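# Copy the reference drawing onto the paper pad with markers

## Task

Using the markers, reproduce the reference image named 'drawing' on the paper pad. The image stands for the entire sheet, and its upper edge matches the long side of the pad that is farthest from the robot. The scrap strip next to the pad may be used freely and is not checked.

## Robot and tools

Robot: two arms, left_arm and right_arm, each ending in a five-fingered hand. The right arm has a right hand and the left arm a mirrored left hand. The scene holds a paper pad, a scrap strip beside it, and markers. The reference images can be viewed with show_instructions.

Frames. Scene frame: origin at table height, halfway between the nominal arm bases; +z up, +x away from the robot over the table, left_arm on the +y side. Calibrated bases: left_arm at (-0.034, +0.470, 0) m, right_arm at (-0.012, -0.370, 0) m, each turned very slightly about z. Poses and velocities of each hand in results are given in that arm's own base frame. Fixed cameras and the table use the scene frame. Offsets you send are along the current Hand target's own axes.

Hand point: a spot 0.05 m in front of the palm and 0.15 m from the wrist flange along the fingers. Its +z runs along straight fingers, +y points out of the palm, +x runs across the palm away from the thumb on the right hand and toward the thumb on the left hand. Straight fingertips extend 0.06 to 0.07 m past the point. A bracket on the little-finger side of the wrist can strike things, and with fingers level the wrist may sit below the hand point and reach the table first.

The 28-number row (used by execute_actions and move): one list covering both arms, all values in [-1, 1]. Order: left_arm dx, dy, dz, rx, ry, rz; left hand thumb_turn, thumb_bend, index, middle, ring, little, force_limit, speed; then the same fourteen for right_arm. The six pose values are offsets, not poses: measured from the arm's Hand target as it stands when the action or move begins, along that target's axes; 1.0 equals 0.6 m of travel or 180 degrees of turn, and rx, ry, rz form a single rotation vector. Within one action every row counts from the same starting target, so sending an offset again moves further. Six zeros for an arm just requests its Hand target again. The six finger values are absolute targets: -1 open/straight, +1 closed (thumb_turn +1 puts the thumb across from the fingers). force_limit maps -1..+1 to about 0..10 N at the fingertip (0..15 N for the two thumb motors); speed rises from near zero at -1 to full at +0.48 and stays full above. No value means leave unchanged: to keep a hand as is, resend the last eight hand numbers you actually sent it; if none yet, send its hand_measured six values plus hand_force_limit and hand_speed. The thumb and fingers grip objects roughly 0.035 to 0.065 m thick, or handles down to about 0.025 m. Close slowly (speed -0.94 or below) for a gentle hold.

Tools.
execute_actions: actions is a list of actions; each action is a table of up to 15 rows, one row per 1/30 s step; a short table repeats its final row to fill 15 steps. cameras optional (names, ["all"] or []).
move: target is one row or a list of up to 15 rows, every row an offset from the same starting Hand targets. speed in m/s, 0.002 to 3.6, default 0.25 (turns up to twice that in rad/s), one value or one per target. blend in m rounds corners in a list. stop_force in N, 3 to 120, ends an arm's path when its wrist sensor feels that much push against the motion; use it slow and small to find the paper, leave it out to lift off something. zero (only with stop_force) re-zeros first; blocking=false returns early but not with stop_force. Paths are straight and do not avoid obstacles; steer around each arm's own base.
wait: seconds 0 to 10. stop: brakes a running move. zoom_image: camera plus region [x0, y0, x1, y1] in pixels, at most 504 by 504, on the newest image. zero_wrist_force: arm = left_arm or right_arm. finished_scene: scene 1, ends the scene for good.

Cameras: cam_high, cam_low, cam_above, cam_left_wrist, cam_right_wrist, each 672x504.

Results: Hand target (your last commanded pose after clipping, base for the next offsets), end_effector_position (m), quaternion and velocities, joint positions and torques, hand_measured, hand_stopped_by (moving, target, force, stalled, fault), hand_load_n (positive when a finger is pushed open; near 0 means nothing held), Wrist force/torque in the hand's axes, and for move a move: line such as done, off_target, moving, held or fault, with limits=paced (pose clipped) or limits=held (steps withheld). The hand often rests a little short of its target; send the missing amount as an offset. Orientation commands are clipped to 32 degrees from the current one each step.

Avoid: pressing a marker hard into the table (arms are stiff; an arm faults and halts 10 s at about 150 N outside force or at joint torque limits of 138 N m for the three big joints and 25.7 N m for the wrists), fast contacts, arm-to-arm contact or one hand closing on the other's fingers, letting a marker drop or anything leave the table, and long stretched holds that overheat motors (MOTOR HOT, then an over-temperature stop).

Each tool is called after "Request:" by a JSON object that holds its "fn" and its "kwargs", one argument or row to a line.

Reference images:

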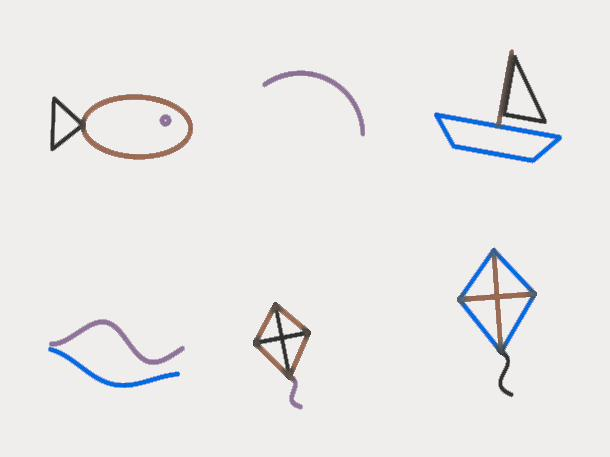

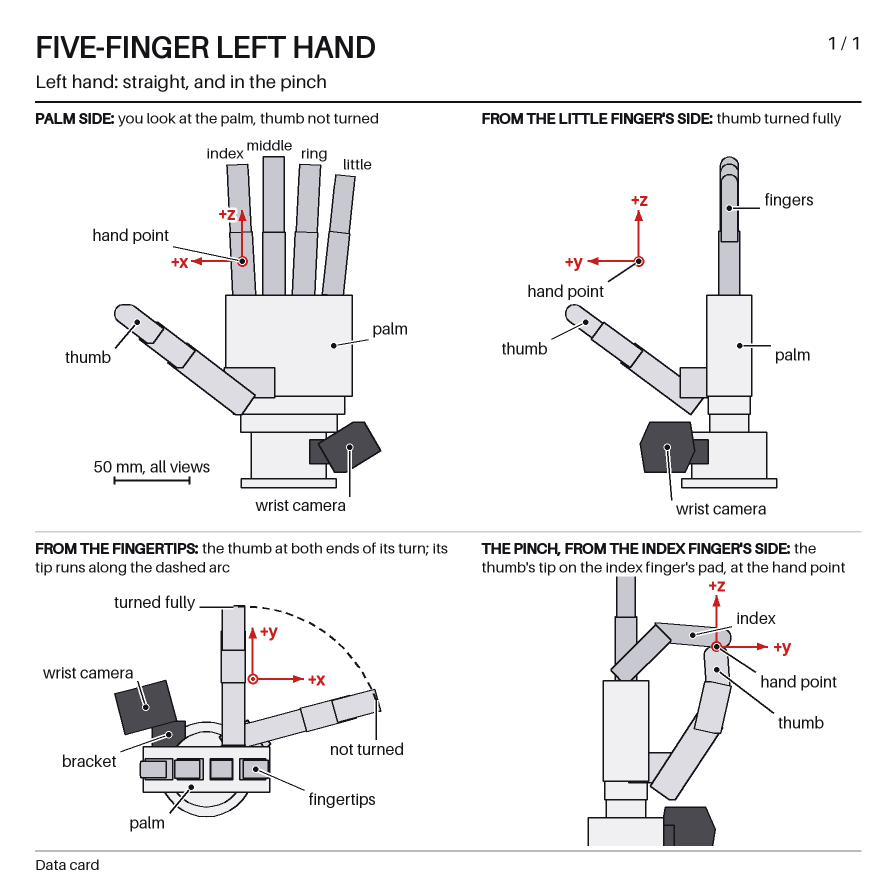

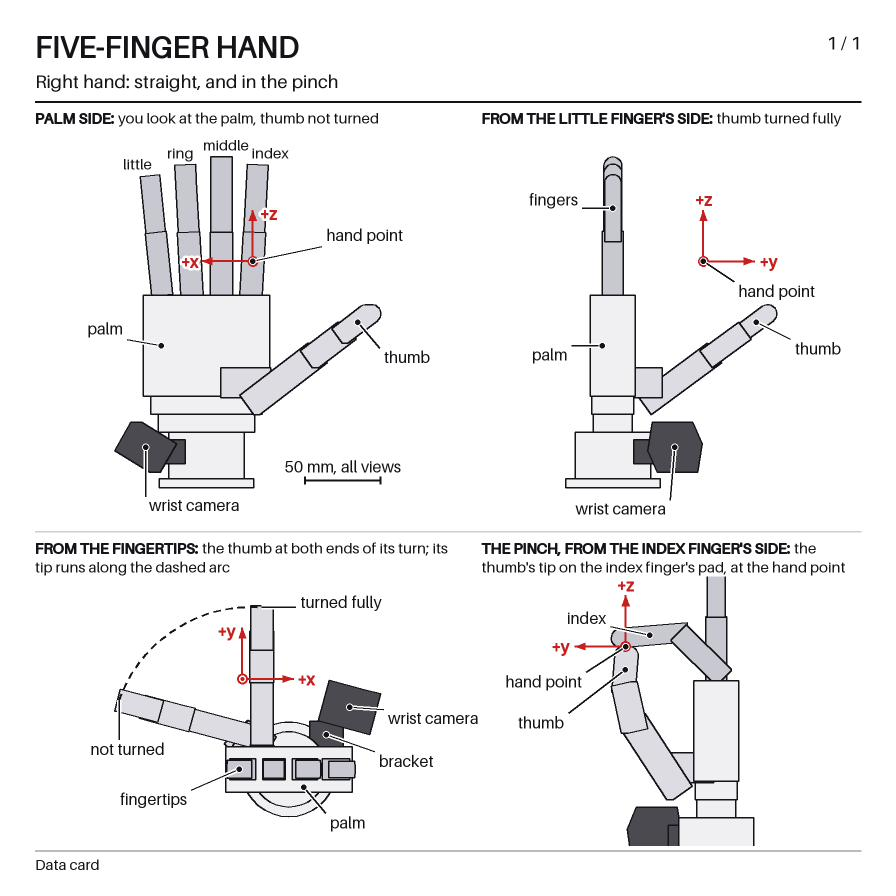

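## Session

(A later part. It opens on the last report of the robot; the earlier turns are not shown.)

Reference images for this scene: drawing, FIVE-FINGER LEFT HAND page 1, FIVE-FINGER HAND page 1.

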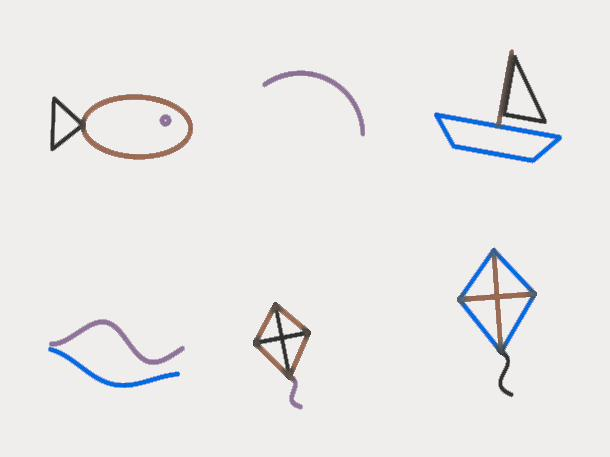

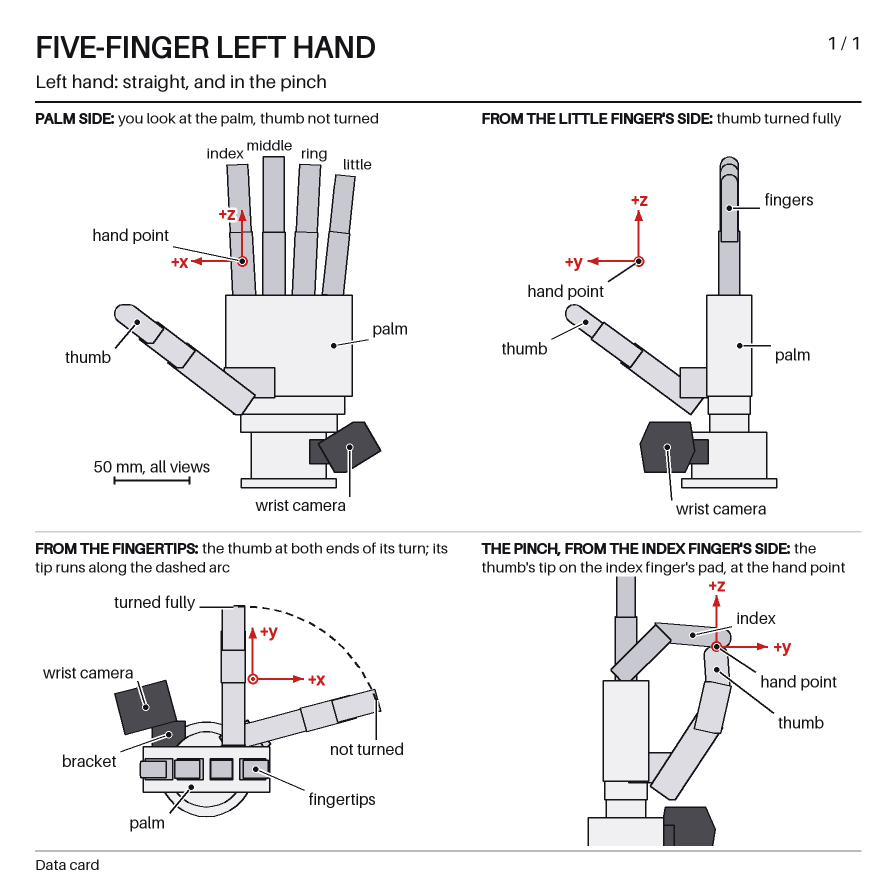

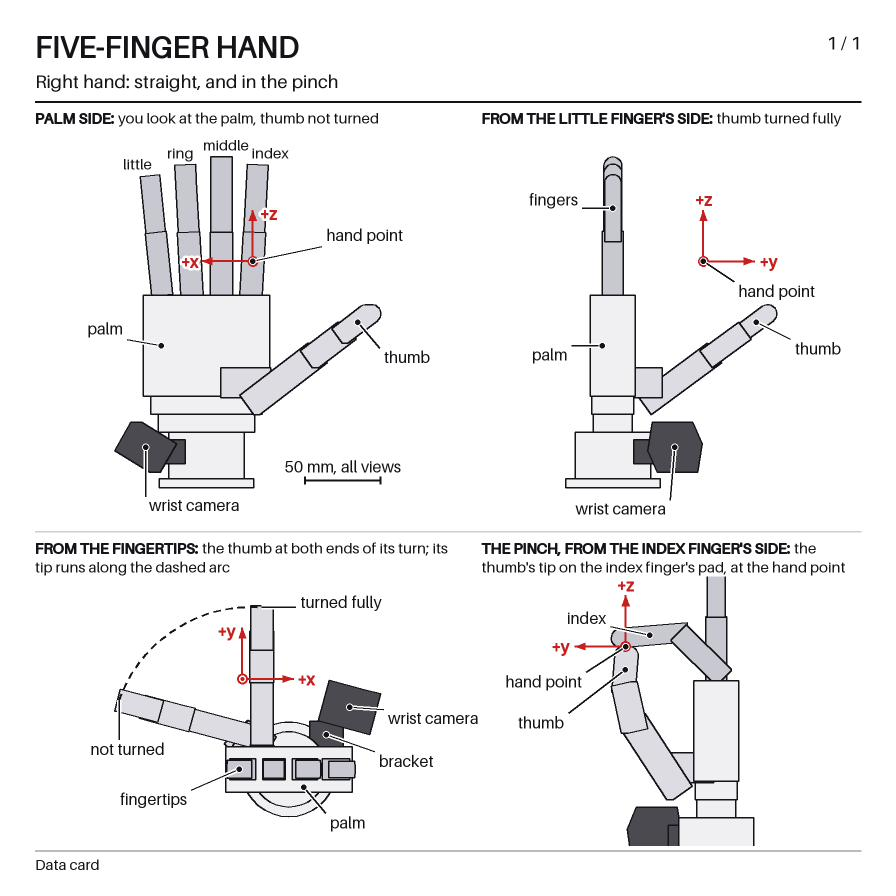

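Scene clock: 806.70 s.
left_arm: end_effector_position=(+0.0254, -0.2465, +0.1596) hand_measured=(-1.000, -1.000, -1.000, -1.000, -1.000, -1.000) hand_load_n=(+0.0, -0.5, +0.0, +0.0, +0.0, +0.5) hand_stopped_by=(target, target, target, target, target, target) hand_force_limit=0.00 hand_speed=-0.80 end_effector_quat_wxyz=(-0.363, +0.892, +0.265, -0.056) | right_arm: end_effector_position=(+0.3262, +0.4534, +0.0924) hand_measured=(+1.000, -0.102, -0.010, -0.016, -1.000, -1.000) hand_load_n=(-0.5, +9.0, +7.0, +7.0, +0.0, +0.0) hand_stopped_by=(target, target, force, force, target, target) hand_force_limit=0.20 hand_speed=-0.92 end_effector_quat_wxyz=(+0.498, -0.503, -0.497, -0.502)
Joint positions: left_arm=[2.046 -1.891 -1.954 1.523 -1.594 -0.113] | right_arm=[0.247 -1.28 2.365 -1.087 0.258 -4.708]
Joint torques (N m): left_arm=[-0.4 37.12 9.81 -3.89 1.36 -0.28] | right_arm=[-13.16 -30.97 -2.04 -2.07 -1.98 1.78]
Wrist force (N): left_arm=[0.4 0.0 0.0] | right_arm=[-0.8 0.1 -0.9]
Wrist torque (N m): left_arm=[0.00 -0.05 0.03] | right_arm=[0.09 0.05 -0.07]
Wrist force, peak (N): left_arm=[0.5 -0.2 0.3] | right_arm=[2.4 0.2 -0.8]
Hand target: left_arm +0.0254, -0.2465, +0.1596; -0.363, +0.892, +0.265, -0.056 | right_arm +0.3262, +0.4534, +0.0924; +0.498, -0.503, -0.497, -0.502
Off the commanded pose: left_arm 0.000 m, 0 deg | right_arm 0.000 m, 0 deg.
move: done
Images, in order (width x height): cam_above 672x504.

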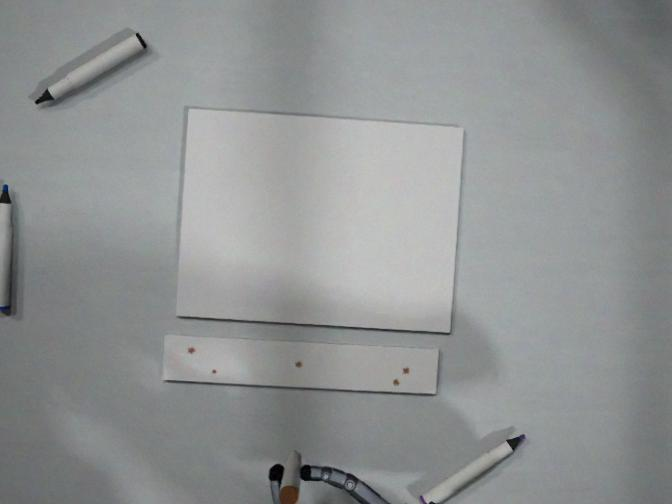

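Request:
{"fn": "move", "kwargs": {
  "target": [
    [0,0,0,0,0,0,-1,-1,-1,-1,-1,-1,0,-0.8,0,0.135,-0.055,0,0,0,1,-0.1,0.5,0.6,-1,-1,0.2,-0.92],
    [0,0,0,0,0,0,-1,-1,-1,-1,-1,-1,0,-0.8,-0.0273,0.135,-0.055,0,0,0,1,-0.1,0.5,0.6,-1,-1,0.2,-0.92]
  ],
  "speed": 0.15,
  "blend": 0.003,
  "cameras": []
}}

Request:
{"fn": "move", "kwargs": {
  "target": [
    [0,0,0,0,0,0,-1,-1,-1,-1,-1,-1,0,-0.8,-0.0033,0,0,0,0,0,1,-0.1,0.5,0.6,-1,-1,0.2,-0.92],
    [0,0,0,0,0,0,-1,-1,-1,-1,-1,-1,0,-0.8,-0.0033,0,0.01,0,0,0,1,-0.1,0.5,0.6,-1,-1,0.2,-0.92]
  ],
  "speed": 0.03,
  "cameras": []
}}

Request:
{"fn": "move", "kwargs": {
  "target": [
    [0,0,0,0,0,0,-1,-1,-1,-1,-1,-1,0,-0.8,-0.0007,0,0,0,0,0,1,-0.1,0.5,0.6,-1,-1,0.2,-0.92],
    [0,0,0,0,0,0,-1,-1,-1,-1,-1,-1,0,-0.8,-0.0007,0,0.01,0,0,0,1,-0.1,0.5,0.6,-1,-1,0.2,-0.92]
  ],
  "speed": 0.03,
  "cameras": []
}}

Request:
{"fn": "move", "kwargs": {
  "target": [
    [0,0,0,0,0,0,-1,-1,-1,-1,-1,-1,0,-0.8,-0.0007,0,0,0,0,0,1,-0.1,0.5,0.6,-1,-1,0.2,-0.92],
    [0,0,0,0,0,0,-1,-1,-1,-1,-1,-1,0,-0.8,-0.0007,0,0.01,0,0,0,1,-0.1,0.5,0.6,-1,-1,0.2,-0.92]
  ],
  "speed": 0.03,
  "cameras": []
}}

Request:
{"fn": "move", "kwargs": {
  "target": [
    [0,0,0,0,0,0,-1,-1,-1,-1,-1,-1,0,-0.8,-0.0007,0,0,0,0,0,1,-0.1,0.5,0.6,-1,-1,0.2,-0.92],
    [0,0,0,0,0,0,-1,-1,-1,-1,-1,-1,0,-0.8,-0.0007,0,0.01,0,0,0,1,-0.1,0.5,0.6,-1,-1,0.2,-0.92]
  ],
  "speed": 0.03,
  "cameras": []
}}

Request:
{"fn": "move", "kwargs": {
  "target": [
    [0,0,0,0,0,0,-1,-1,-1,-1,-1,-1,0,-0.8,0.0333,0,0,0,0,0,1,-0.1,0.5,0.6,-1,-1,0.2,-0.92],
    [0,0,0,0,0,0,-1,-1,-1,-1,-1,-1,0,-0.8,0.0333,-0.1333,0,0,0,0,1,-0.1,0.5,0.6,-1,-1,0.2,-0.92]
  ],
  "speed": 0.15,
  "blend": 0.003,
  "cameras": ["cam_above"]
}}

Request:
{"fn": "zoom_image", "kwargs": {
  "camera": "cam_above",
  "region": [270, 320, 370, 400]
}}

Scene clock: 843.00 s.
left_arm: end_effector_position=(+0.0254, -0.2465, +0.1596) hand_measured=(-1.000, -1.000, -1.000, -1.000, -1.000, -1.000) hand_load_n=(+0.0, +0.0, +0.0, +0.0, +0.0, +0.0) hand_stopped_by=(target, target, target, target, target, target) hand_force_limit=0.00 hand_speed=-0.80 end_effector_quat_wxyz=(-0.363, +0.892, +0.265, -0.056) | right_arm: end_effector_position=(+0.4067, +0.4195, +0.0759) hand_measured=(+1.000, -0.102, -0.010, -0.016, -1.000, -1.000) hand_load_n=(-0.5, +9.5, +7.0, +7.0, +0.0, +0.0) hand_stopped_by=(target, target, force, force, target, target) hand_force_limit=0.20 hand_speed=-0.92 end_effector_quat_wxyz=(+0.498, -0.503, -0.497, -0.502)
Joint positions: left_arm=[2.046 -1.891 -1.954 1.523 -1.594 -0.113] | right_arm=[0.104 -1.154 2.227 -1.078 0.115 -4.705]
Joint torques (N m): left_arm=[-0.76 36.73 9.21 -3.77 1.5 -0.35] | right_arm=[-12.79 -20.2 -15.67 -1.98 -2.09 -0.01]
Wrist force (N): left_arm=[0.2 -0.2 0.0] | right_arm=[-0.8 0.1 -0.9]
Wrist torque (N m): left_arm=[-0.03 -0.02 0.02] | right_arm=[0.09 0.06 0.02]
Wrist force, peak (N): left_arm=[0.5 -0.3 0.2] | right_arm=[-0.3 1.1 -1.3]
Hand target: left_arm +0.0254, -0.2465, +0.1596; -0.363, +0.892, +0.265, -0.056 | right_arm +0.4068, +0.4195, +0.0758; +0.498, -0.503, -0.497, -0.502
Off the commanded pose: left_arm 0.000 m, 0 deg | right_arm 0.000 m, 0 deg.
move: done
No camera images: "cameras" was empty.

Scene clock: 844.13 s.
left_arm: end_effector_position=(+0.0254, -0.2465, +0.1596) hand_measured=(-1.000, -1.000, -1.000, -1.000, -1.000, -1.000) hand_load_n=(+0.0, +0.0, +0.0, +0.0, +0.0, +0.0) hand_stopped_by=(target, target, target, target, target, target) hand_force_limit=0.00 hand_speed=-0.80 end_effector_quat_wxyz=(-0.363, +0.892, +0.265, -0.056) | right_arm: end_effector_position=(+0.4068, +0.4254, +0.0738) hand_measured=(+1.000, -0.102, -0.010, -0.016, -1.000, -1.000) hand_load_n=(+0.0, +9.5, +7.0, +7.0, +0.0, +0.0) hand_stopped_by=(target, target, force, force, target, target) hand_force_limit=0.20 hand_speed=-0.92 end_effector_quat_wxyz=(+0.498, -0.503, -0.497, -0.502)
Joint positions: left_arm=[2.046 -1.891 -1.954 1.523 -1.594 -0.113] | right_arm=[0.12 -1.144 2.22 -1.08 0.131 -4.705]
Joint torques (N m): left_arm=[-0.5 36.9 9.11 -4.09 1.49 -0.35] | right_arm=[11.87 -18.98 -16.58 1.41 1.66 -1.23]
Wrist force (N): left_arm=[0.3 -0.1 0.2] | right_arm=[-0.6 0.1 -0.9]
Wrist torque (N m): left_arm=[-0.03 -0.03 0.02] | right_arm=[0.09 0.02 0.00]
Wrist force, peak (N): left_arm=[0.4 -0.3 0.0] | right_arm=[-0.7 0.0 -1.2]
Hand target: left_arm +0.0254, -0.2465, +0.1596; -0.363, +0.892, +0.265, -0.056 | right_arm +0.4068, +0.4255, +0.0738; +0.498, -0.503, -0.497, -0.502
Off the commanded pose: left_arm 0.000 m, 0 deg | right_arm 0.000 m, 0 deg.
move: done
No camera images: "cameras" was empty.

Scene clock: 845.27 s.
left_arm: end_effector_position=(+0.0254, -0.2465, +0.1596) hand_measured=(-1.000, -1.000, -1.000, -1.000, -1.000, -1.000) hand_load_n=(+0.0, -0.5, +0.0, +0.0, +0.0, +0.0) hand_stopped_by=(target, target, target, target, target, target) hand_force_limit=0.00 hand_speed=-0.80 end_effector_quat_wxyz=(-0.363, +0.892, +0.265, -0.056) | right_arm: end_effector_position=(+0.4069, +0.4314, +0.0734) hand_measured=(+1.000, -0.102, -0.010, -0.016, -1.000, -1.000) hand_load_n=(-0.5, +9.5, +7.0, +7.0, +0.0, +0.0) hand_stopped_by=(target, target, force, force, target, target) hand_force_limit=0.20 hand_speed=-0.92 end_effector_quat_wxyz=(+0.498, -0.503, -0.497, -0.502)
Joint positions: left_arm=[2.046 -1.891 -1.954 1.523 -1.594 -0.113] | right_arm=[0.137 -1.139 2.212 -1.077 0.147 -4.706]
Joint torques (N m): left_arm=[-0.19 36.38 9.13 -4.06 1.59 -0.14] | right_arm=[11.8 -20.04 -15.92 1.51 1.75 -1.24]
Wrist force (N): left_arm=[0.3 -0.1 0.1] | right_arm=[-0.7 0.4 -0.9]
Wrist torque (N m): left_arm=[-0.02 -0.04 0.02] | right_arm=[0.12 0.04 0.03]
Wrist force, peak (N): left_arm=[0.6 -0.2 0.2] | right_arm=[-0.7 0.1 -1.1]
Hand target: left_arm +0.0254, -0.2465, +0.1596; -0.363, +0.892, +0.265, -0.056 | right_arm +0.4069, +0.4315, +0.0734; +0.498, -0.503, -0.497, -0.502
Off the commanded pose: left_arm 0.000 m, 0 deg | right_arm 0.000 m, 0 deg.
move: done
No camera images: "cameras" was empty.

Scene clock: 846.40 s.
left_arm: end_effector_position=(+0.0254, -0.2465, +0.1596) hand_measured=(-1.000, -1.000, -1.000, -1.000, -1.000, -1.000) hand_load_n=(-0.5, +0.0, +0.0, +0.0, +0.0, +0.0) hand_stopped_by=(target, target, target, target, target, target) hand_force_limit=0.00 hand_speed=-0.80 end_effector_quat_wxyz=(-0.363, +0.892, +0.265, -0.056) | right_arm: end_effector_position=(+0.4070, +0.4374, +0.0730) hand_measured=(+1.000, -0.102, -0.010, -0.016, -1.000, -1.000) hand_load_n=(-0.5, +9.5, +6.5, +7.0, +0.0, +0.0) hand_stopped_by=(target, target, force, force, target, target) hand_force_limit=0.20 hand_speed=-0.92 end_effector_quat_wxyz=(+0.498, -0.503, -0.497, -0.502) end_effector_velocity=(+0.000, +0.001, +0.000) end_effector_angular_velocity=(+0.000, -0.001, -0.002)
Joint positions: left_arm=[2.046 -1.891 -1.954 1.523 -1.594 -0.113] | right_arm=[0.153 -1.134 2.203 -1.074 0.164 -4.706]
Joint velocities: left_arm=[within noise] | right_arm=[0.003 0.001 -0.002 0.003 0.005 -0.003]
Joint torques (N m): left_arm=[-0.52 36.78 10.06 -3.92 1.45 -0.28] | right_arm=[12.31 -20.28 -15.15 1.34 1.92 -1.36]
Wrist force (N): left_arm=[0.2 -0.1 0.1] | right_arm=[-0.7 0.1 -0.9]
Wrist torque (N m): left_arm=[-0.02 -0.03 0.02] | right_arm=[0.09 0.05 0.02]
Wrist force, peak (N): left_arm=[0.5 -0.5 0.0] | right_arm=[-0.6 0.2 -1.2]
Hand target: left_arm +0.0254, -0.2465, +0.1596; -0.363, +0.892, +0.265, -0.056 | right_arm +0.4070, +0.4375, +0.0730; +0.498, -0.503, -0.497, -0.502
Off the commanded pose: left_arm 0.000 m, 0 deg | right_arm 0.000 m, 0 deg.
move: done
No camera images: "cameras" was empty.

Scene clock: 847.53 s.
left_arm: end_effector_position=(+0.0254, -0.2465, +0.1596) hand_measured=(-1.000, -1.000, -1.000, -1.000, -1.000, -1.000) hand_load_n=(+0.0, +0.0, +0.0, +0.0, +0.0, +0.0) hand_stopped_by=(target, target, target, target, target, target) hand_force_limit=0.00 hand_speed=-0.80 end_effector_quat_wxyz=(-0.363, +0.892, +0.265, -0.056) | right_arm: end_effector_position=(+0.4070, +0.4434, +0.0726) hand_measured=(+1.000, -0.102, -0.010, -0.016, -1.000, -1.000) hand_load_n=(+0.0, +9.5, +7.0, +7.0, +0.0, +0.5) hand_stopped_by=(target, target, force, force, target, target) hand_force_limit=0.20 hand_speed=-0.92 end_effector_quat_wxyz=(+0.498, -0.503, -0.497, -0.502)
Joint positions: left_arm=[2.046 -1.891 -1.954 1.523 -1.594 -0.113] | right_arm=[0.169 -1.128 2.195 -1.07 0.179 -4.707]
Joint torques (N m): left_arm=[0.05 36.87 10.08 -3.92 1.45 -0.33] | right_arm=[13.48 -21.42 -15.37 1.41 1.85 -1.22]
Wrist force (N): left_arm=[0.3 -0.3 0.2] | right_arm=[-0.5 0.1 -1.2]
Wrist torque (N m): left_arm=[-0.06 -0.04 0.03] | right_arm=[0.09 0.02 0.03]
Wrist force, peak (N): left_arm=[0.3 -0.3 0.2] | right_arm=[-0.8 0.1 -1.1]
Hand target: left_arm +0.0254, -0.2465, +0.1596; -0.363, +0.892, +0.265, -0.056 | right_arm +0.4070, +0.4435, +0.0726; +0.498, -0.503, -0.497, -0.502
Off the commanded pose: left_arm 0.000 m, 0 deg | right_arm 0.000 m, 0 deg.
move: done
No camera images: "cameras" was empty.

Scene clock: 848.93 s.
left_arm: end_effector_position=(+0.0254, -0.2465, +0.1596) hand_measured=(-1.000, -1.000, -1.000, -1.000, -1.000, -1.000) hand_load_n=(-0.5, +0.0, +0.0, +0.0, +0.0, +0.0) hand_stopped_by=(target, target, target, target, target, target) hand_force_limit=0.00 hand_speed=-0.80 end_effector_quat_wxyz=(-0.363, +0.892, +0.265, -0.056) | right_arm: end_effector_position=(+0.3271, +0.4444, +0.0927) hand_measured=(+1.000, -0.102, -0.010, -0.016, -1.000, -1.000) hand_load_n=(-0.5, +9.5, +6.5, +7.0, -0.5, +0.0) hand_stopped_by=(target, target, force, force, target, target) hand_force_limit=0.20 hand_speed=-0.92 end_effector_quat_wxyz=(+0.498, -0.503, -0.497, -0.502)
Joint positions: left_arm=[2.046 -1.891 -1.954 1.523 -1.594 -0.113] | right_arm=[0.217 -1.289 2.378 -1.091 0.228 -4.708]
Joint torques (N m): left_arm=[-0.09 37 9.65 -3.9 1.53 -0.37] | right_arm=[12.38 -29.63 -2.4 -2.2 1.72 1.48]
Wrist force (N): left_arm=[0.2 -0.1 -0.1] | right_arm=[-0.7 0.0 -1.1]
Wrist torque (N m): left_arm=[-0.01 -0.03 0.02] | right_arm=[0.10 0.04 -0.07]
Wrist force, peak (N): left_arm=[0.4 -0.3 0.3] | right_arm=[-1.5 0.0 -0.9]
Hand target: left_arm +0.0254, -0.2465, +0.1596; -0.363, +0.892, +0.265, -0.056 | right_arm +0.3271, +0.4444, +0.0928; +0.498, -0.503, -0.497, -0.502
Off the commanded pose: left_arm 0.000 m, 0 deg | right_arm 0.000 m, 0 deg.
move: done
Images, in order (width x height): cam_above 672x504.

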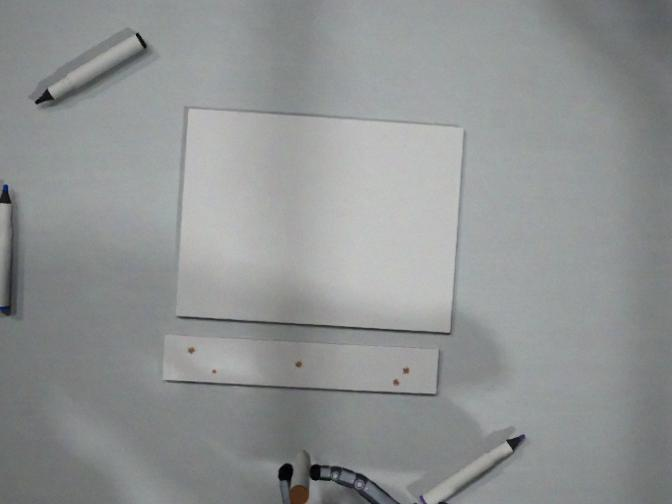

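Scaled by 5.040 from the camera's 672x504 image, which has a finer 960x720 frame.

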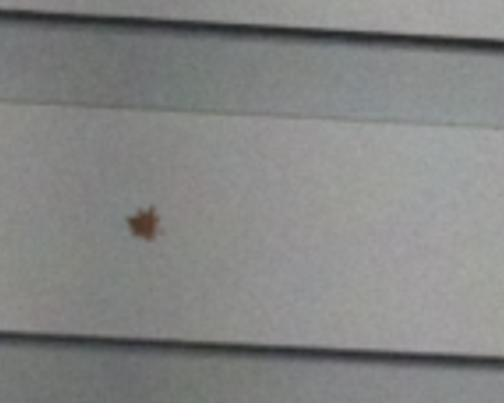

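Request:
{"fn": "move", "kwargs": {
  "target": [
    [0,0,0,0,0,0,-1,-1,-1,-1,-1,-1,0,-0.8,0,0.1333,0,0,0,0,1,-0.1,0.5,0.6,-1,-1,0.2,-0.92],
    [0,0,0,0,0,0,-1,-1,-1,-1,-1,-1,0,-0.8,-0.0333,0.1333,0,0,0,0,1,-0.1,0.5,0.6,-1,-1,0.2,-0.92]
  ],
  "speed": 0.1,
  "blend": 0.003,
  "cameras": []
}}

Request:
{"fn": "move", "kwargs": {
  "target": [
    [0,0,0,0,0,0,-1,-1,-1,-1,-1,-1,0,-0.8,-0.00025,0,0,0,0,0,1,-0.1,0.5,0.6,-1,-1,0.2,-0.92],
    [0,0,0,0,0,0,-1,-1,-1,-1,-1,-1,0,-0.8,-0.00025,0,0.0083,0,0,0,1,-0.1,0.5,0.6,-1,-1,0.2,-0.92]
  ],
  "speed": 0.02,
  "cameras": []
}}

Request:
{"fn": "move", "kwargs": {
  "target": [
    [0,0,0,0,0,0,-1,-1,-1,-1,-1,-1,0,-0.8,-0.00025,0,0,0,0,0,1,-0.1,0.5,0.6,-1,-1,0.2,-0.92],
    [0,0,0,0,0,0,-1,-1,-1,-1,-1,-1,0,-0.8,-0.00025,0,0.0083,0,0,0,1,-0.1,0.5,0.6,-1,-1,0.2,-0.92]
  ],
  "speed": 0.02,
  "cameras": []
}}

Request:
{"fn": "move", "kwargs": {
  "target": [
    [0,0,0,0,0,0,-1,-1,-1,-1,-1,-1,0,-0.8,-0.00025,0,0,0,0,0,1,-0.1,0.5,0.6,-1,-1,0.2,-0.92],
    [0,0,0,0,0,0,-1,-1,-1,-1,-1,-1,0,-0.8,-0.00025,0,0.0083,0,0,0,1,-0.1,0.5,0.6,-1,-1,0.2,-0.92]
  ],
  "speed": 0.02,
  "cameras": []
}}

Request:
{"fn": "move", "kwargs": {
  "target": [
    [0,0,0,0,0,0,-1,-1,-1,-1,-1,-1,0,-0.8,-0.00025,0,0,0,0,0,1,-0.1,0.5,0.6,-1,-1,0.2,-0.92],
    [0,0,0,0,0,0,-1,-1,-1,-1,-1,-1,0,-0.8,-0.00025,0,0.0083,0,0,0,1,-0.1,0.5,0.6,-1,-1,0.2,-0.92]
  ],
  "speed": 0.02,
  "cameras": []
}}

Request:
{"fn": "move", "kwargs": {
  "target": [
    [0,0,0,0,0,0,-1,-1,-1,-1,-1,-1,0,-0.8,0.0333,0,0,0,0,0,1,-0.1,0.5,0.6,-1,-1,0.2,-0.92],
    [0,0,0,0,0,0,-1,-1,-1,-1,-1,-1,0,-0.8,0.0333,-0.1333,0,0,0,0,1,-0.1,0.5,0.6,-1,-1,0.2,-0.92]
  ],
  "speed": 0.15,
  "blend": 0.003,
  "cameras": ["cam_above"]
}}

Request:
{"fn": "zoom_image", "kwargs": {
  "camera": "cam_above",
  "region": [270, 320, 370, 400]
}}

Scene clock: 888.80 s.
left_arm: end_effector_position=(+0.0254, -0.2465, +0.1596) hand_measured=(-1.000, -1.000, -1.000, -1.000, -1.000, -1.000) hand_load_n=(+0.0, +0.0, +0.0, +0.0, +0.0, +0.0) hand_stopped_by=(target, target, target, target, target, target) hand_force_limit=0.00 hand_speed=-0.80 end_effector_quat_wxyz=(-0.363, +0.892, +0.265, -0.056) | right_arm: end_effector_position=(+0.4071, +0.4435, +0.0727) hand_measured=(+1.000, -0.102, -0.010, -0.016, -1.000, -1.000) hand_load_n=(-0.5, +9.5, +7.0, +7.0, -0.5, +0.0) hand_stopped_by=(target, target, force, force, target, target) hand_force_limit=0.20 hand_speed=-0.92 end_effector_quat_wxyz=(+0.498, -0.503, -0.497, -0.502)
Joint positions: left_arm=[2.046 -1.891 -1.954 1.523 -1.594 -0.113] | right_arm=[0.169 -1.128 2.194 -1.069 0.18 -4.707]
Joint torques (N m): left_arm=[-0.46 37.14 10.05 -3.86 1.56 -0.27] | right_arm=[12.54 -21.02 -6.29 -2.18 -0.13 1.49]
Wrist force (N): left_arm=[0.5 -0.1 0.1] | right_arm=[-0.6 0.2 -0.8]
Wrist torque (N m): left_arm=[-0.01 -0.07 0.03] | right_arm=[0.09 0.01 -0.05]
Wrist force, peak (N): left_arm=[0.6 -0.4 0.0] | right_arm=[-1.1 0.3 -1.2]
Hand target: left_arm +0.0254, -0.2465, +0.1596; -0.363, +0.892, +0.265, -0.056 | right_arm +0.4070, +0.4435, +0.0726; +0.498, -0.503, -0.497, -0.502
Off the commanded pose: left_arm 0.000 m, 0 deg | right_arm 0.000 m, 0 deg.
move: done
No camera images: "cameras" was empty.

Scene clock: 889.93 s.
left_arm: end_effector_position=(+0.0254, -0.2465, +0.1596) hand_measured=(-1.000, -1.000, -1.000, -1.000, -1.000, -1.000) hand_load_n=(-0.5, -0.5, +0.0, +0.0, +0.0, +0.0) hand_stopped_by=(target, target, target, target, target, target) hand_force_limit=0.00 hand_speed=-0.80 end_effector_quat_wxyz=(-0.363, +0.892, +0.265, -0.056) | right_arm: end_effector_position=(+0.4071, +0.4484, +0.0724) hand_measured=(+1.000, -0.102, -0.010, -0.016, -1.000, -1.000) hand_load_n=(-0.5, +9.5, +6.5, +7.0, +0.0, +0.0) hand_stopped_by=(target, target, force, force, target, target) hand_force_limit=0.20 hand_speed=-0.92 end_effector_quat_wxyz=(+0.498, -0.503, -0.497, -0.502) end_effector_velocity=(-0.001, +0.002, +0.000) end_effector_angular_velocity=(+0.000, -0.002, +0.003)
Joint positions: left_arm=[2.046 -1.891 -1.954 1.523 -1.594 -0.113] | right_arm=[0.182 -1.124 2.187 -1.067 0.193 -4.707]
Joint velocities: left_arm=[within noise] | right_arm=[0.005 0.001 -0.002 0.002 0.002 -0.002]
Joint torques (N m): left_arm=[-0.45 35.57 9.73 -3.83 1.63 -0.3] | right_arm=[13.98 -21.68 -16.24 1.39 1.92 -1.39]
Wrist force (N): left_arm=[0.3 0.0 0.0] | right_arm=[-0.3 0.2 -1.3]
Wrist torque (N m): left_arm=[0.02 -0.04 0.02] | right_arm=[0.11 0.01 -0.04]
Wrist force, peak (N): left_arm=[0.5 -0.3 0.2] | right_arm=[-0.7 0.1 -1.2]
Hand target: left_arm +0.0254, -0.2465, +0.1596; -0.363, +0.892, +0.265, -0.056 | right_arm +0.4071, +0.4485, +0.0724; +0.498, -0.503, -0.497, -0.502
Off the commanded pose: left_arm 0.000 m, 0 deg | right_arm 0.000 m, 0 deg.
move: done
No camera images: "cameras" was empty.

Scene clock: 891.07 s.
left_arm: end_effector_position=(+0.0254, -0.2465, +0.1596) hand_measured=(-1.000, -1.000, -1.000, -1.000, -1.000, -1.000) hand_load_n=(+0.0, +0.0, +0.0, +0.0, -0.5, +0.0) hand_stopped_by=(target, target, target, target, target, target) hand_force_limit=0.00 hand_speed=-0.80 end_effector_quat_wxyz=(-0.363, +0.892, +0.265, -0.056) | right_arm: end_effector_position=(+0.4071, +0.4533, +0.0723) hand_measured=(+1.000, -0.102, -0.010, -0.016, -1.000, -1.000) hand_load_n=(-1.0, +9.5, +6.5, +7.5, +0.0, +0.0) hand_stopped_by=(target, target, force, force, target, target) hand_force_limit=0.20 hand_speed=-0.92 end_effector_quat_wxyz=(+0.498, -0.503, -0.497, -0.502)
Joint positions: left_arm=[2.046 -1.891 -1.954 1.523 -1.594 -0.113] | right_arm=[0.195 -1.12 2.18 -1.063 0.206 -4.707]
Joint torques (N m): left_arm=[-1.76 36.49 9.45 -3.9 1.65 -0.24] | right_arm=[12.68 -21.39 -15.08 1.32 1.78 -1.11]
Wrist force (N): left_arm=[0.4 -0.2 0.1] | right_arm=[0.1 0.2 -1.5]
Wrist torque (N m): left_arm=[-0.04 -0.06 0.03] | right_arm=[0.11 0.01 -0.03]
Wrist force, peak (N): left_arm=[0.4 -0.4 -0.2] | right_arm=[0.1 0.2 -1.5]
Hand target: left_arm +0.0254, -0.2465, +0.1596; -0.363, +0.892, +0.265, -0.056 | right_arm +0.4071, +0.4535, +0.0723; +0.498, -0.503, -0.497, -0.502
Off the commanded pose: left_arm 0.000 m, 0 deg | right_arm 0.000 m, 0 deg.
move: done
No camera images: "cameras" was empty.

Scene clock: 892.20 s.
left_arm: end_effector_position=(+0.0254, -0.2465, +0.1596) hand_measured=(-1.000, -1.000, -1.000, -1.000, -1.000, -1.000) hand_load_n=(+0.0, +0.0, +0.0, +0.0, +0.0, +0.0) hand_stopped_by=(target, target, target, target, target, target) hand_force_limit=0.00 hand_speed=-0.80 end_effector_quat_wxyz=(-0.363, +0.892, +0.265, -0.056) | right_arm: end_effector_position=(+0.4072, +0.4583, +0.0721) hand_measured=(+1.000, -0.102, -0.010, -0.016, -1.000, -1.000) hand_load_n=(-1.5, +9.5, +5.5, +7.5, +0.0, +0.0) hand_stopped_by=(target, target, force, force, target, target) hand_force_limit=0.20 hand_speed=-0.92 end_effector_quat_wxyz=(+0.498, -0.503, -0.497, -0.502)
Joint positions: left_arm=[2.046 -1.891 -1.954 1.523 -1.594 -0.113] | right_arm=[0.208 -1.115 2.172 -1.06 0.218 -4.707]
Joint torques (N m): left_arm=[-0.31 36.86 9.83 -3.86 1.52 -0.36] | right_arm=[13.51 -20.6 -15.59 1.45 1.76 -0.95]
Wrist force (N): left_arm=[0.4 -0.2 0.2] | right_arm=[0.8 0.1 -1.6]
Wrist torque (N m): left_arm=[-0.04 -0.05 0.03] | right_arm=[0.11 0.01 -0.01]
Wrist force, peak (N): left_arm=[0.4 -0.2 0.2] | right_arm=[0.8 0.1 -1.6]
Hand target: left_arm +0.0254, -0.2465, +0.1596; -0.363, +0.892, +0.265, -0.056 | right_arm +0.4072, +0.4584, +0.0721; +0.498, -0.503, -0.497, -0.502
Off the commanded pose: left_arm 0.000 m, 0 deg | right_arm 0.000 m, 0 deg.
move: done
No camera images: "cameras" was empty.

Scene clock: 893.33 s.
left_arm: end_effector_position=(+0.0254, -0.2465, +0.1596) hand_measured=(-1.000, -1.000, -1.000, -1.000, -1.000, -1.000) hand_load_n=(+0.0, +0.0, +0.0, +0.0, +0.0, +0.0) hand_stopped_by=(target, target, target, target, target, target) hand_force_limit=0.00 hand_speed=-0.80 end_effector_quat_wxyz=(-0.363, +0.892, +0.265, -0.056) | right_arm: end_effector_position=(+0.4072, +0.4633, +0.0720) hand_measured=(+1.000, -0.102, -0.010, -0.016, -1.000, -1.000) hand_load_n=(-2.0, +9.0, +5.0, +8.0, +0.0, +0.0) hand_stopped_by=(target, target, force, force, target, target) hand_force_limit=0.20 hand_speed=-0.92 end_effector_quat_wxyz=(+0.498, -0.503, -0.497, -0.502)
Joint positions: left_arm=[2.046 -1.891 -1.954 1.523 -1.594 -0.113] | right_arm=[0.22 -1.111 2.165 -1.056 0.231 -4.707]
Joint torques (N m): left_arm=[-0.34 36.51 9.23 -3.81 1.56 -0.21] | right_arm=[13.91 -20.33 -16.55 1.6 1.8 -0.68]
Wrist force (N): left_arm=[0.2 -0.1 0.0] | right_arm=[1.6 0.0 -1.8]
Wrist torque (N m): left_arm=[-0.01 -0.02 0.01] | right_arm=[0.09 0.00 0.00]
Wrist force, peak (N): left_arm=[0.4 -0.3 0.1] | right_arm=[1.9 0.2 -1.8]
Hand target: left_arm +0.0254, -0.2465, +0.1596; -0.363, +0.892, +0.265, -0.056 | right_arm +0.4072, +0.4634, +0.0720; +0.498, -0.503, -0.497, -0.502
Off the commanded pose: left_arm 0.000 m, 0 deg | right_arm 0.000 m, 0 deg.
move: done
No camera images: "cameras" was empty.

Scene clock: 894.67 s.
left_arm: end_effector_position=(+0.0254, -0.2465, +0.1596) hand_measured=(-1.000, -1.000, -1.000, -1.000, -1.000, -1.000) hand_load_n=(+0.0, +0.0, +0.0, +0.0, +0.0, +0.0) hand_stopped_by=(target, target, target, target, target, target) hand_force_limit=0.00 hand_speed=-0.80 end_effector_quat_wxyz=(-0.363, +0.892, +0.265, -0.056) | right_arm: end_effector_position=(+0.3274, +0.4643, +0.0922) hand_measured=(+1.000, -0.102, -0.010, -0.016, -1.000, -1.000) hand_load_n=(-0.5, +9.5, +6.5, +7.0, +0.0, +0.0) hand_stopped_by=(target, target, force, force, target, target) hand_force_limit=0.20 hand_speed=-0.92 end_effector_quat_wxyz=(+0.498, -0.503, -0.497, -0.502)
Joint positions: left_arm=[2.046 -1.891 -1.954 1.523 -1.594 -0.113] | right_arm=[0.28 -1.266 2.343 -1.078 0.291 -4.708]
Joint torques (N m): left_arm=[-1.11 36.29 9.69 -3.89 1.62 -0.32] | right_arm=[12.84 -31.34 -3.27 -2.4 1.73 1.42]
Wrist force (N): left_arm=[0.2 0.2 0.2] | right_arm=[-0.7 0.1 -0.9]
Wrist torque (N m): left_arm=[0.02 -0.03 0.01] | right_arm=[0.09 0.04 -0.05]
Wrist force, peak (N): left_arm=[0.4 -0.4 0.0] | right_arm=[1.8 0.2 -1.7]
Hand target: left_arm +0.0254, -0.2465, +0.1596; -0.363, +0.892, +0.265, -0.056 | right_arm +0.3273, +0.4643, +0.0922; +0.498, -0.503, -0.497, -0.502
Off the commanded pose: left_arm 0.000 m, 0 deg | right_arm 0.000 m, 0 deg.
move: done
Images, in order (width x height): cam_above 672x504.

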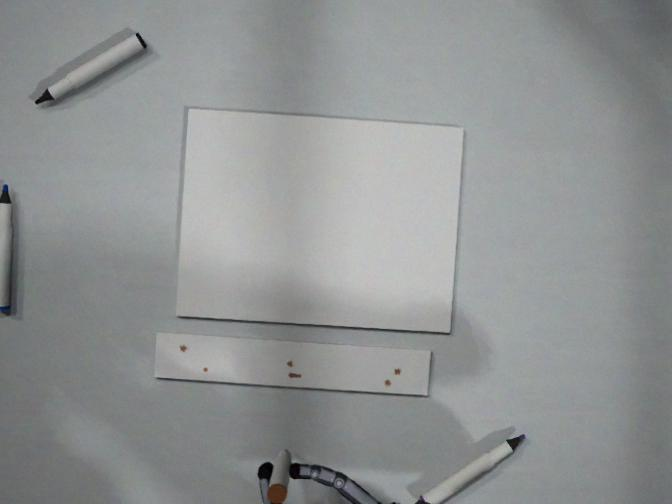

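Scaled by 5.040 from the camera's 672x504 image, which has a finer 960x720 frame.

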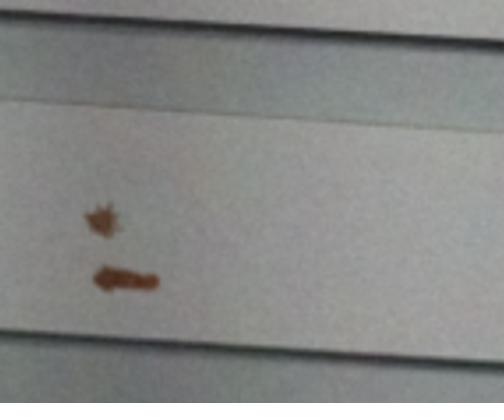

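Request:
{"fn": "move", "kwargs": {
  "target": [
    [0,0,0,0,0,0,-1,-1,-1,-1,-1,-1,0,-0.8,0,0.50728,0.14846,0,0,0,1,-0.1,0.5,0.6,-1,-1,0.2,-0.92],
    [0,0,0,0,0,0,-1,-1,-1,-1,-1,-1,0,-0.8,-0.012,0.50728,0.14846,0,0,0,1,-0.1,0.5,0.6,-1,-1,0.2,-0.92]
  ],
  "speed": 0.15,
  "blend": 0.003,
  "cameras": ["cam_high","cam_low","cam_above"]
}}

Request:
{"fn": "zoom_image", "kwargs": {
  "camera": "cam_low",
  "region": [320, 260, 440, 340]
}}

Request:
{"fn": "zoom_image", "kwargs": {
  "camera": "cam_high",
  "region": [280, 170, 420, 290]
}}

Scene clock: 965.93 s.
left_arm: end_effector_position=(+0.0254, -0.2465, +0.1596) hand_measured=(-1.000, -1.000, -1.000, -1.000, -1.000, -1.000) hand_load_n=(+0.0, +0.0, +0.0, +0.0, +0.0, +0.0) hand_stopped_by=(target, target, target, target, target, target) hand_force_limit=0.00 hand_speed=-0.80 end_effector_quat_wxyz=(-0.363, +0.892, +0.265, -0.056) | right_arm: end_effector_position=(+0.6326, +0.5500, +0.0843) hand_measured=(+1.000, -0.102, -0.010, -0.016, -1.000, -1.000) hand_load_n=(-0.5, +9.5, +7.0, +7.0, +0.0, +0.0) hand_stopped_by=(target, target, force, force, target, target) hand_force_limit=0.20 hand_speed=-0.92 end_effector_quat_wxyz=(+0.498, -0.503, -0.497, -0.502)
Joint positions: left_arm=[2.046 -1.891 -1.954 1.523 -1.594 -0.113] | right_arm=[0.277 -0.737 1.374 -0.64 0.288 -4.708]
Joint torques (N m): left_arm=[-0.15 36.95 9.61 -4.11 1.61 -0.2] | right_arm=[13.13 -40.71 -23.42 1.11 -2.13 -1.25]
Wrist force (N): left_arm=[0.2 0.0 0.2] | right_arm=[-1.0 0.2 -1.0]
Wrist torque (N m): left_arm=[0.00 -0.02 0.01] | right_arm=[0.11 0.09 0.01]
Wrist force, peak (N): left_arm=[0.6 -0.3 -0.2] | right_arm=[-1.0 0.9 -1.2]
Hand target: left_arm +0.0254, -0.2465, +0.1596; -0.363, +0.892, +0.265, -0.056 | right_arm +0.6326, +0.5501, +0.0843; +0.498, -0.503, -0.497, -0.502
Off the commanded pose: left_arm 0.000 m, 0 deg | right_arm 0.000 m, 0 deg.
move: done
Images, in order (width x height): cam_high 672x504, cam_low 672x504, cam_above 672x504.

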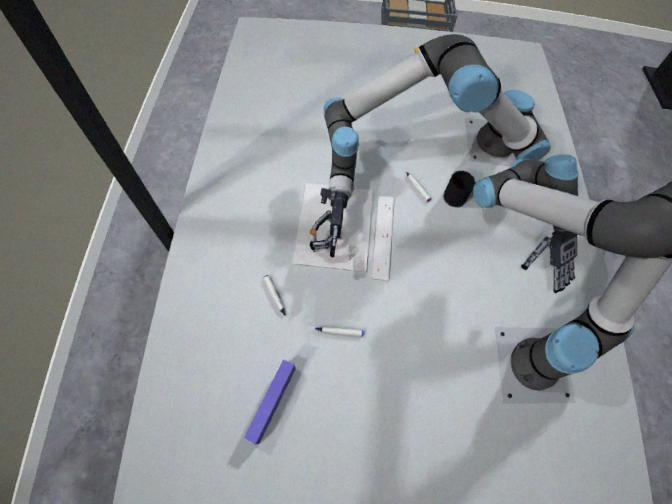

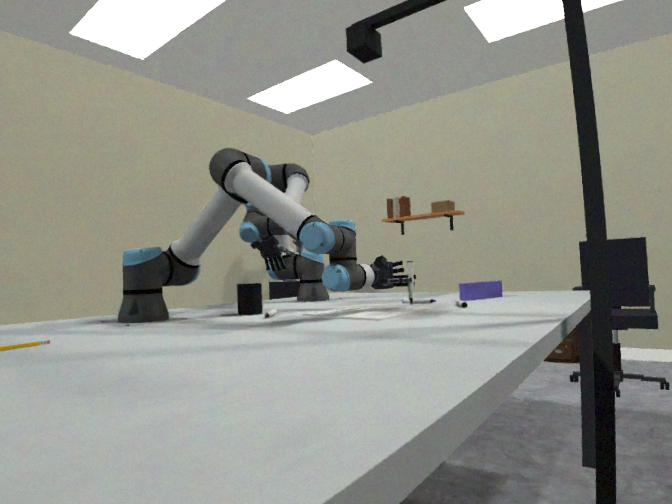

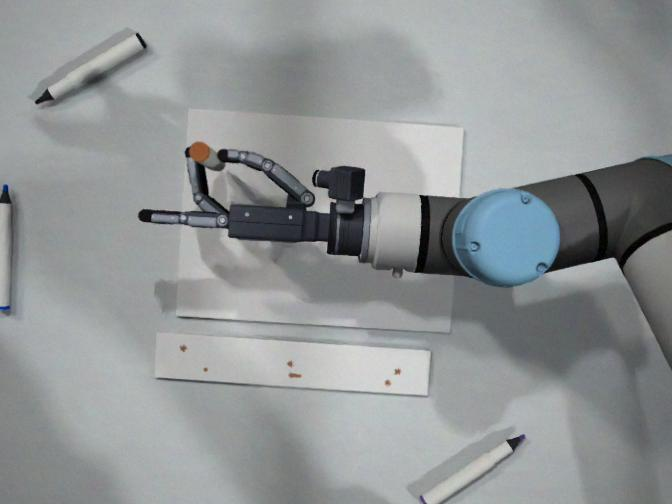

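Scaled by 4.200 from the camera's 672x504 image, which has a finer 960x720 frame.

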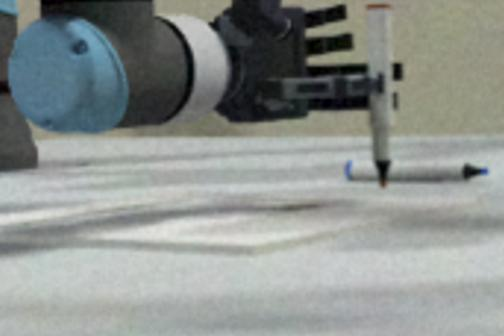

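Scaled by 3.600 from the camera's 672x504 image, which has a finer 960x720 frame.

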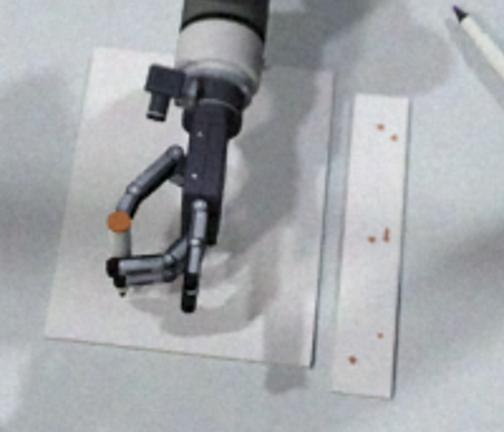

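Request:
{"fn": "move", "kwargs": {
  "target": [0,0,0,0,0,0,-1,-1,-1,-1,-1,-1,0,-0.8,-0.01,0,0,0,0,-0.00083,1,-0.1,0.5,0.6,-1,-1,0.2,-0.92],
  "speed": 0.1,
  "cameras": []
}}

Request:
{"fn": "move", "kwargs": {
  "target": [0,0,0,0,0,0,-1,-1,-1,-1,-1,-1,0,-0.8,-0.0167,0,0,0,0,0,1,-0.1,0.5,0.6,-1,-1,0.2,-0.92],
  "speed": 0.005,
  "stop_force": 3,
  "cameras": []
}}

Request:
{"fn": "move", "kwargs": {
  "target": [0,0,0,0,0,0,-1,-1,-1,-1,-1,-1,0,-0.8,0.0167,0,0,0,0,0,1,-0.1,0.5,0.6,-1,-1,0.2,-0.92],
  "speed": 0.1,
  "cameras": []
}}

Scene clock: 977.93 s.
left_arm: end_effector_position=(+0.0254, -0.2465, +0.1596) hand_measured=(-1.000, -1.000, -1.000, -1.000, -1.000, -1.000) hand_load_n=(-0.5, +0.0, -0.5, +0.0, +0.0, +0.0) hand_stopped_by=(target, target, target, target, target, target) hand_force_limit=0.00 hand_speed=-0.80 end_effector_quat_wxyz=(-0.363, +0.892, +0.265, -0.056) | right_arm: end_effector_position=(+0.6326, +0.5501, +0.0785) hand_measured=(+1.000, -0.102, -0.010, -0.016, -1.000, -1.000) hand_load_n=(-0.5, +9.5, +7.0, +7.0, +0.0, +0.0) hand_stopped_by=(target, target, force, force, target, target) hand_force_limit=0.20 hand_speed=-0.92 end_effector_quat_wxyz=(+0.497, -0.502, -0.497, -0.503)
Joint positions: left_arm=[2.046 -1.891 -1.954 1.523 -1.594 -0.113] | right_arm=[0.277 -0.728 1.376 -0.65 0.288 -4.711]
Joint torques (N m): left_arm=[-0.28 37.15 8.93 -3.97 1.58 -0.38] | right_arm=[11.98 -41.12 -9.28 -2.46 -0.81 -1.32]
Wrist force (N): left_arm=[0.2 0.0 0.1] | right_arm=[-0.7 0.0 -1.1]
Wrist torque (N m): left_arm=[-0.01 -0.02 0.02] | right_arm=[0.09 0.05 0.02]
Wrist force, peak (N): left_arm=[0.5 -0.2 0.2] | right_arm=[-1.0 0.1 -1.3]
Hand target: left_arm +0.0254, -0.2465, +0.1596; -0.363, +0.892, +0.265, -0.056 | right_arm +0.6326, +0.5501, +0.0783; +0.497, -0.502, -0.497, -0.503
Off the commanded pose: left_arm 0.000 m, 0 deg | right_arm 0.000 m, 0 deg.
move: done
No camera images: "cameras" was empty.

Scene clock: 980.13 s.
left_arm: end_effector_position=(+0.0254, -0.2465, +0.1596) hand_measured=(-1.000, -1.000, -1.000, -1.000, -1.000, -1.000) hand_load_n=(+0.0, -0.5, +0.0, +0.0, +0.0, +0.0) hand_stopped_by=(target, target, target, target, target, target) hand_force_limit=0.00 hand_speed=-0.80 end_effector_quat_wxyz=(-0.363, +0.892, +0.265, -0.056) | right_arm: end_effector_position=(+0.6326, +0.5501, +0.0730) hand_measured=(+1.000, -0.102, -0.010, -0.016, -1.000, -1.000) hand_load_n=(-1.0, +9.5, +7.0, +7.0, +0.0, +0.0) hand_stopped_by=(target, target, force, force, target, target) hand_force_limit=0.20 hand_speed=-0.92 end_effector_quat_wxyz=(+0.497, -0.502, -0.497, -0.503)
Joint positions: left_arm=[2.046 -1.891 -1.954 1.523 -1.594 -0.113] | right_arm=[0.277 -0.72 1.377 -0.659 0.288 -4.711]
Joint torques (N m): left_arm=[-0.75 36.52 8.95 -3.91 1.78 -0.34] | right_arm=[11.57 -53.33 -15.81 1.68 1.45 -0.21]
Wrist force (N): left_arm=[0.4 0.0 0.1] | right_arm=[2.9 0.0 -0.8]
Wrist torque (N m): left_arm=[-0.01 -0.05 0.03] | right_arm=[0.10 0.08 0.04]
Wrist force, peak (N): left_arm=[0.4 -0.3 0.2] | right_arm=[3.9 -0.2 -0.9]
Hand target: left_arm +0.0254, -0.2465, +0.1596; -0.363, +0.892, +0.265, -0.056 | right_arm +0.6326, +0.5501, +0.0730; +0.497, -0.502, -0.497, -0.503 (not the last commanded pose)
Off the commanded pose: left_arm 0.000 m, 0 deg | right_arm 0.005 m, 0 deg.
move: contact (right_arm)
No camera images: "cameras" was empty.

Scene clock: 980.93 s.
left_arm: end_effector_position=(+0.0254, -0.2465, +0.1596) hand_measured=(-1.000, -1.000, -1.000, -1.000, -1.000, -1.000) hand_load_n=(+0.0, +0.0, +0.0, +0.0, +0.0, +0.0) hand_stopped_by=(target, target, target, target, target, target) hand_force_limit=0.00 hand_speed=-0.80 end_effector_quat_wxyz=(-0.363, +0.892, +0.265, -0.056) | right_arm: end_effector_position=(+0.6326, +0.5501, +0.0829) hand_measured=(+1.000, -0.102, -0.010, -0.016, -1.000, -1.000) hand_load_n=(+0.0, +9.5, +7.0, +7.0, +0.0, +0.0) hand_stopped_by=(target, target, force, force, target, target) hand_force_limit=0.20 hand_speed=-0.92 end_effector_quat_wxyz=(+0.497, -0.502, -0.497, -0.503)
Joint positions: left_arm=[2.046 -1.891 -1.954 1.523 -1.594 -0.113] | right_arm=[0.277 -0.735 1.375 -0.642 0.288 -4.711]
Joint torques (N m): left_arm=[-0.93 37.2 9.42 -4 1.65 -0.33] | right_arm=[9.74 -55.76 -22.54 1 1.18 -1.12]
Wrist force (N): left_arm=[0.5 0.2 0.0] | right_arm=[-0.6 0.2 -1.1]
Wrist torque (N m): left_arm=[0.03 -0.07 0.03] | right_arm=[0.11 0.03 0.01]
Wrist force, peak (N): left_arm=[0.5 -0.2 0.2] | right_arm=[2.8 0.0 -0.7]
Hand target: left_arm +0.0254, -0.2465, +0.1596; -0.363, +0.892, +0.265, -0.056 | right_arm +0.6326, +0.5501, +0.0830; +0.497, -0.502, -0.497, -0.503
Off the commanded pose: left_arm 0.000 m, 0 deg | right_arm 0.000 m, 0 deg.
move: done
No camera images: "cameras" was empty.


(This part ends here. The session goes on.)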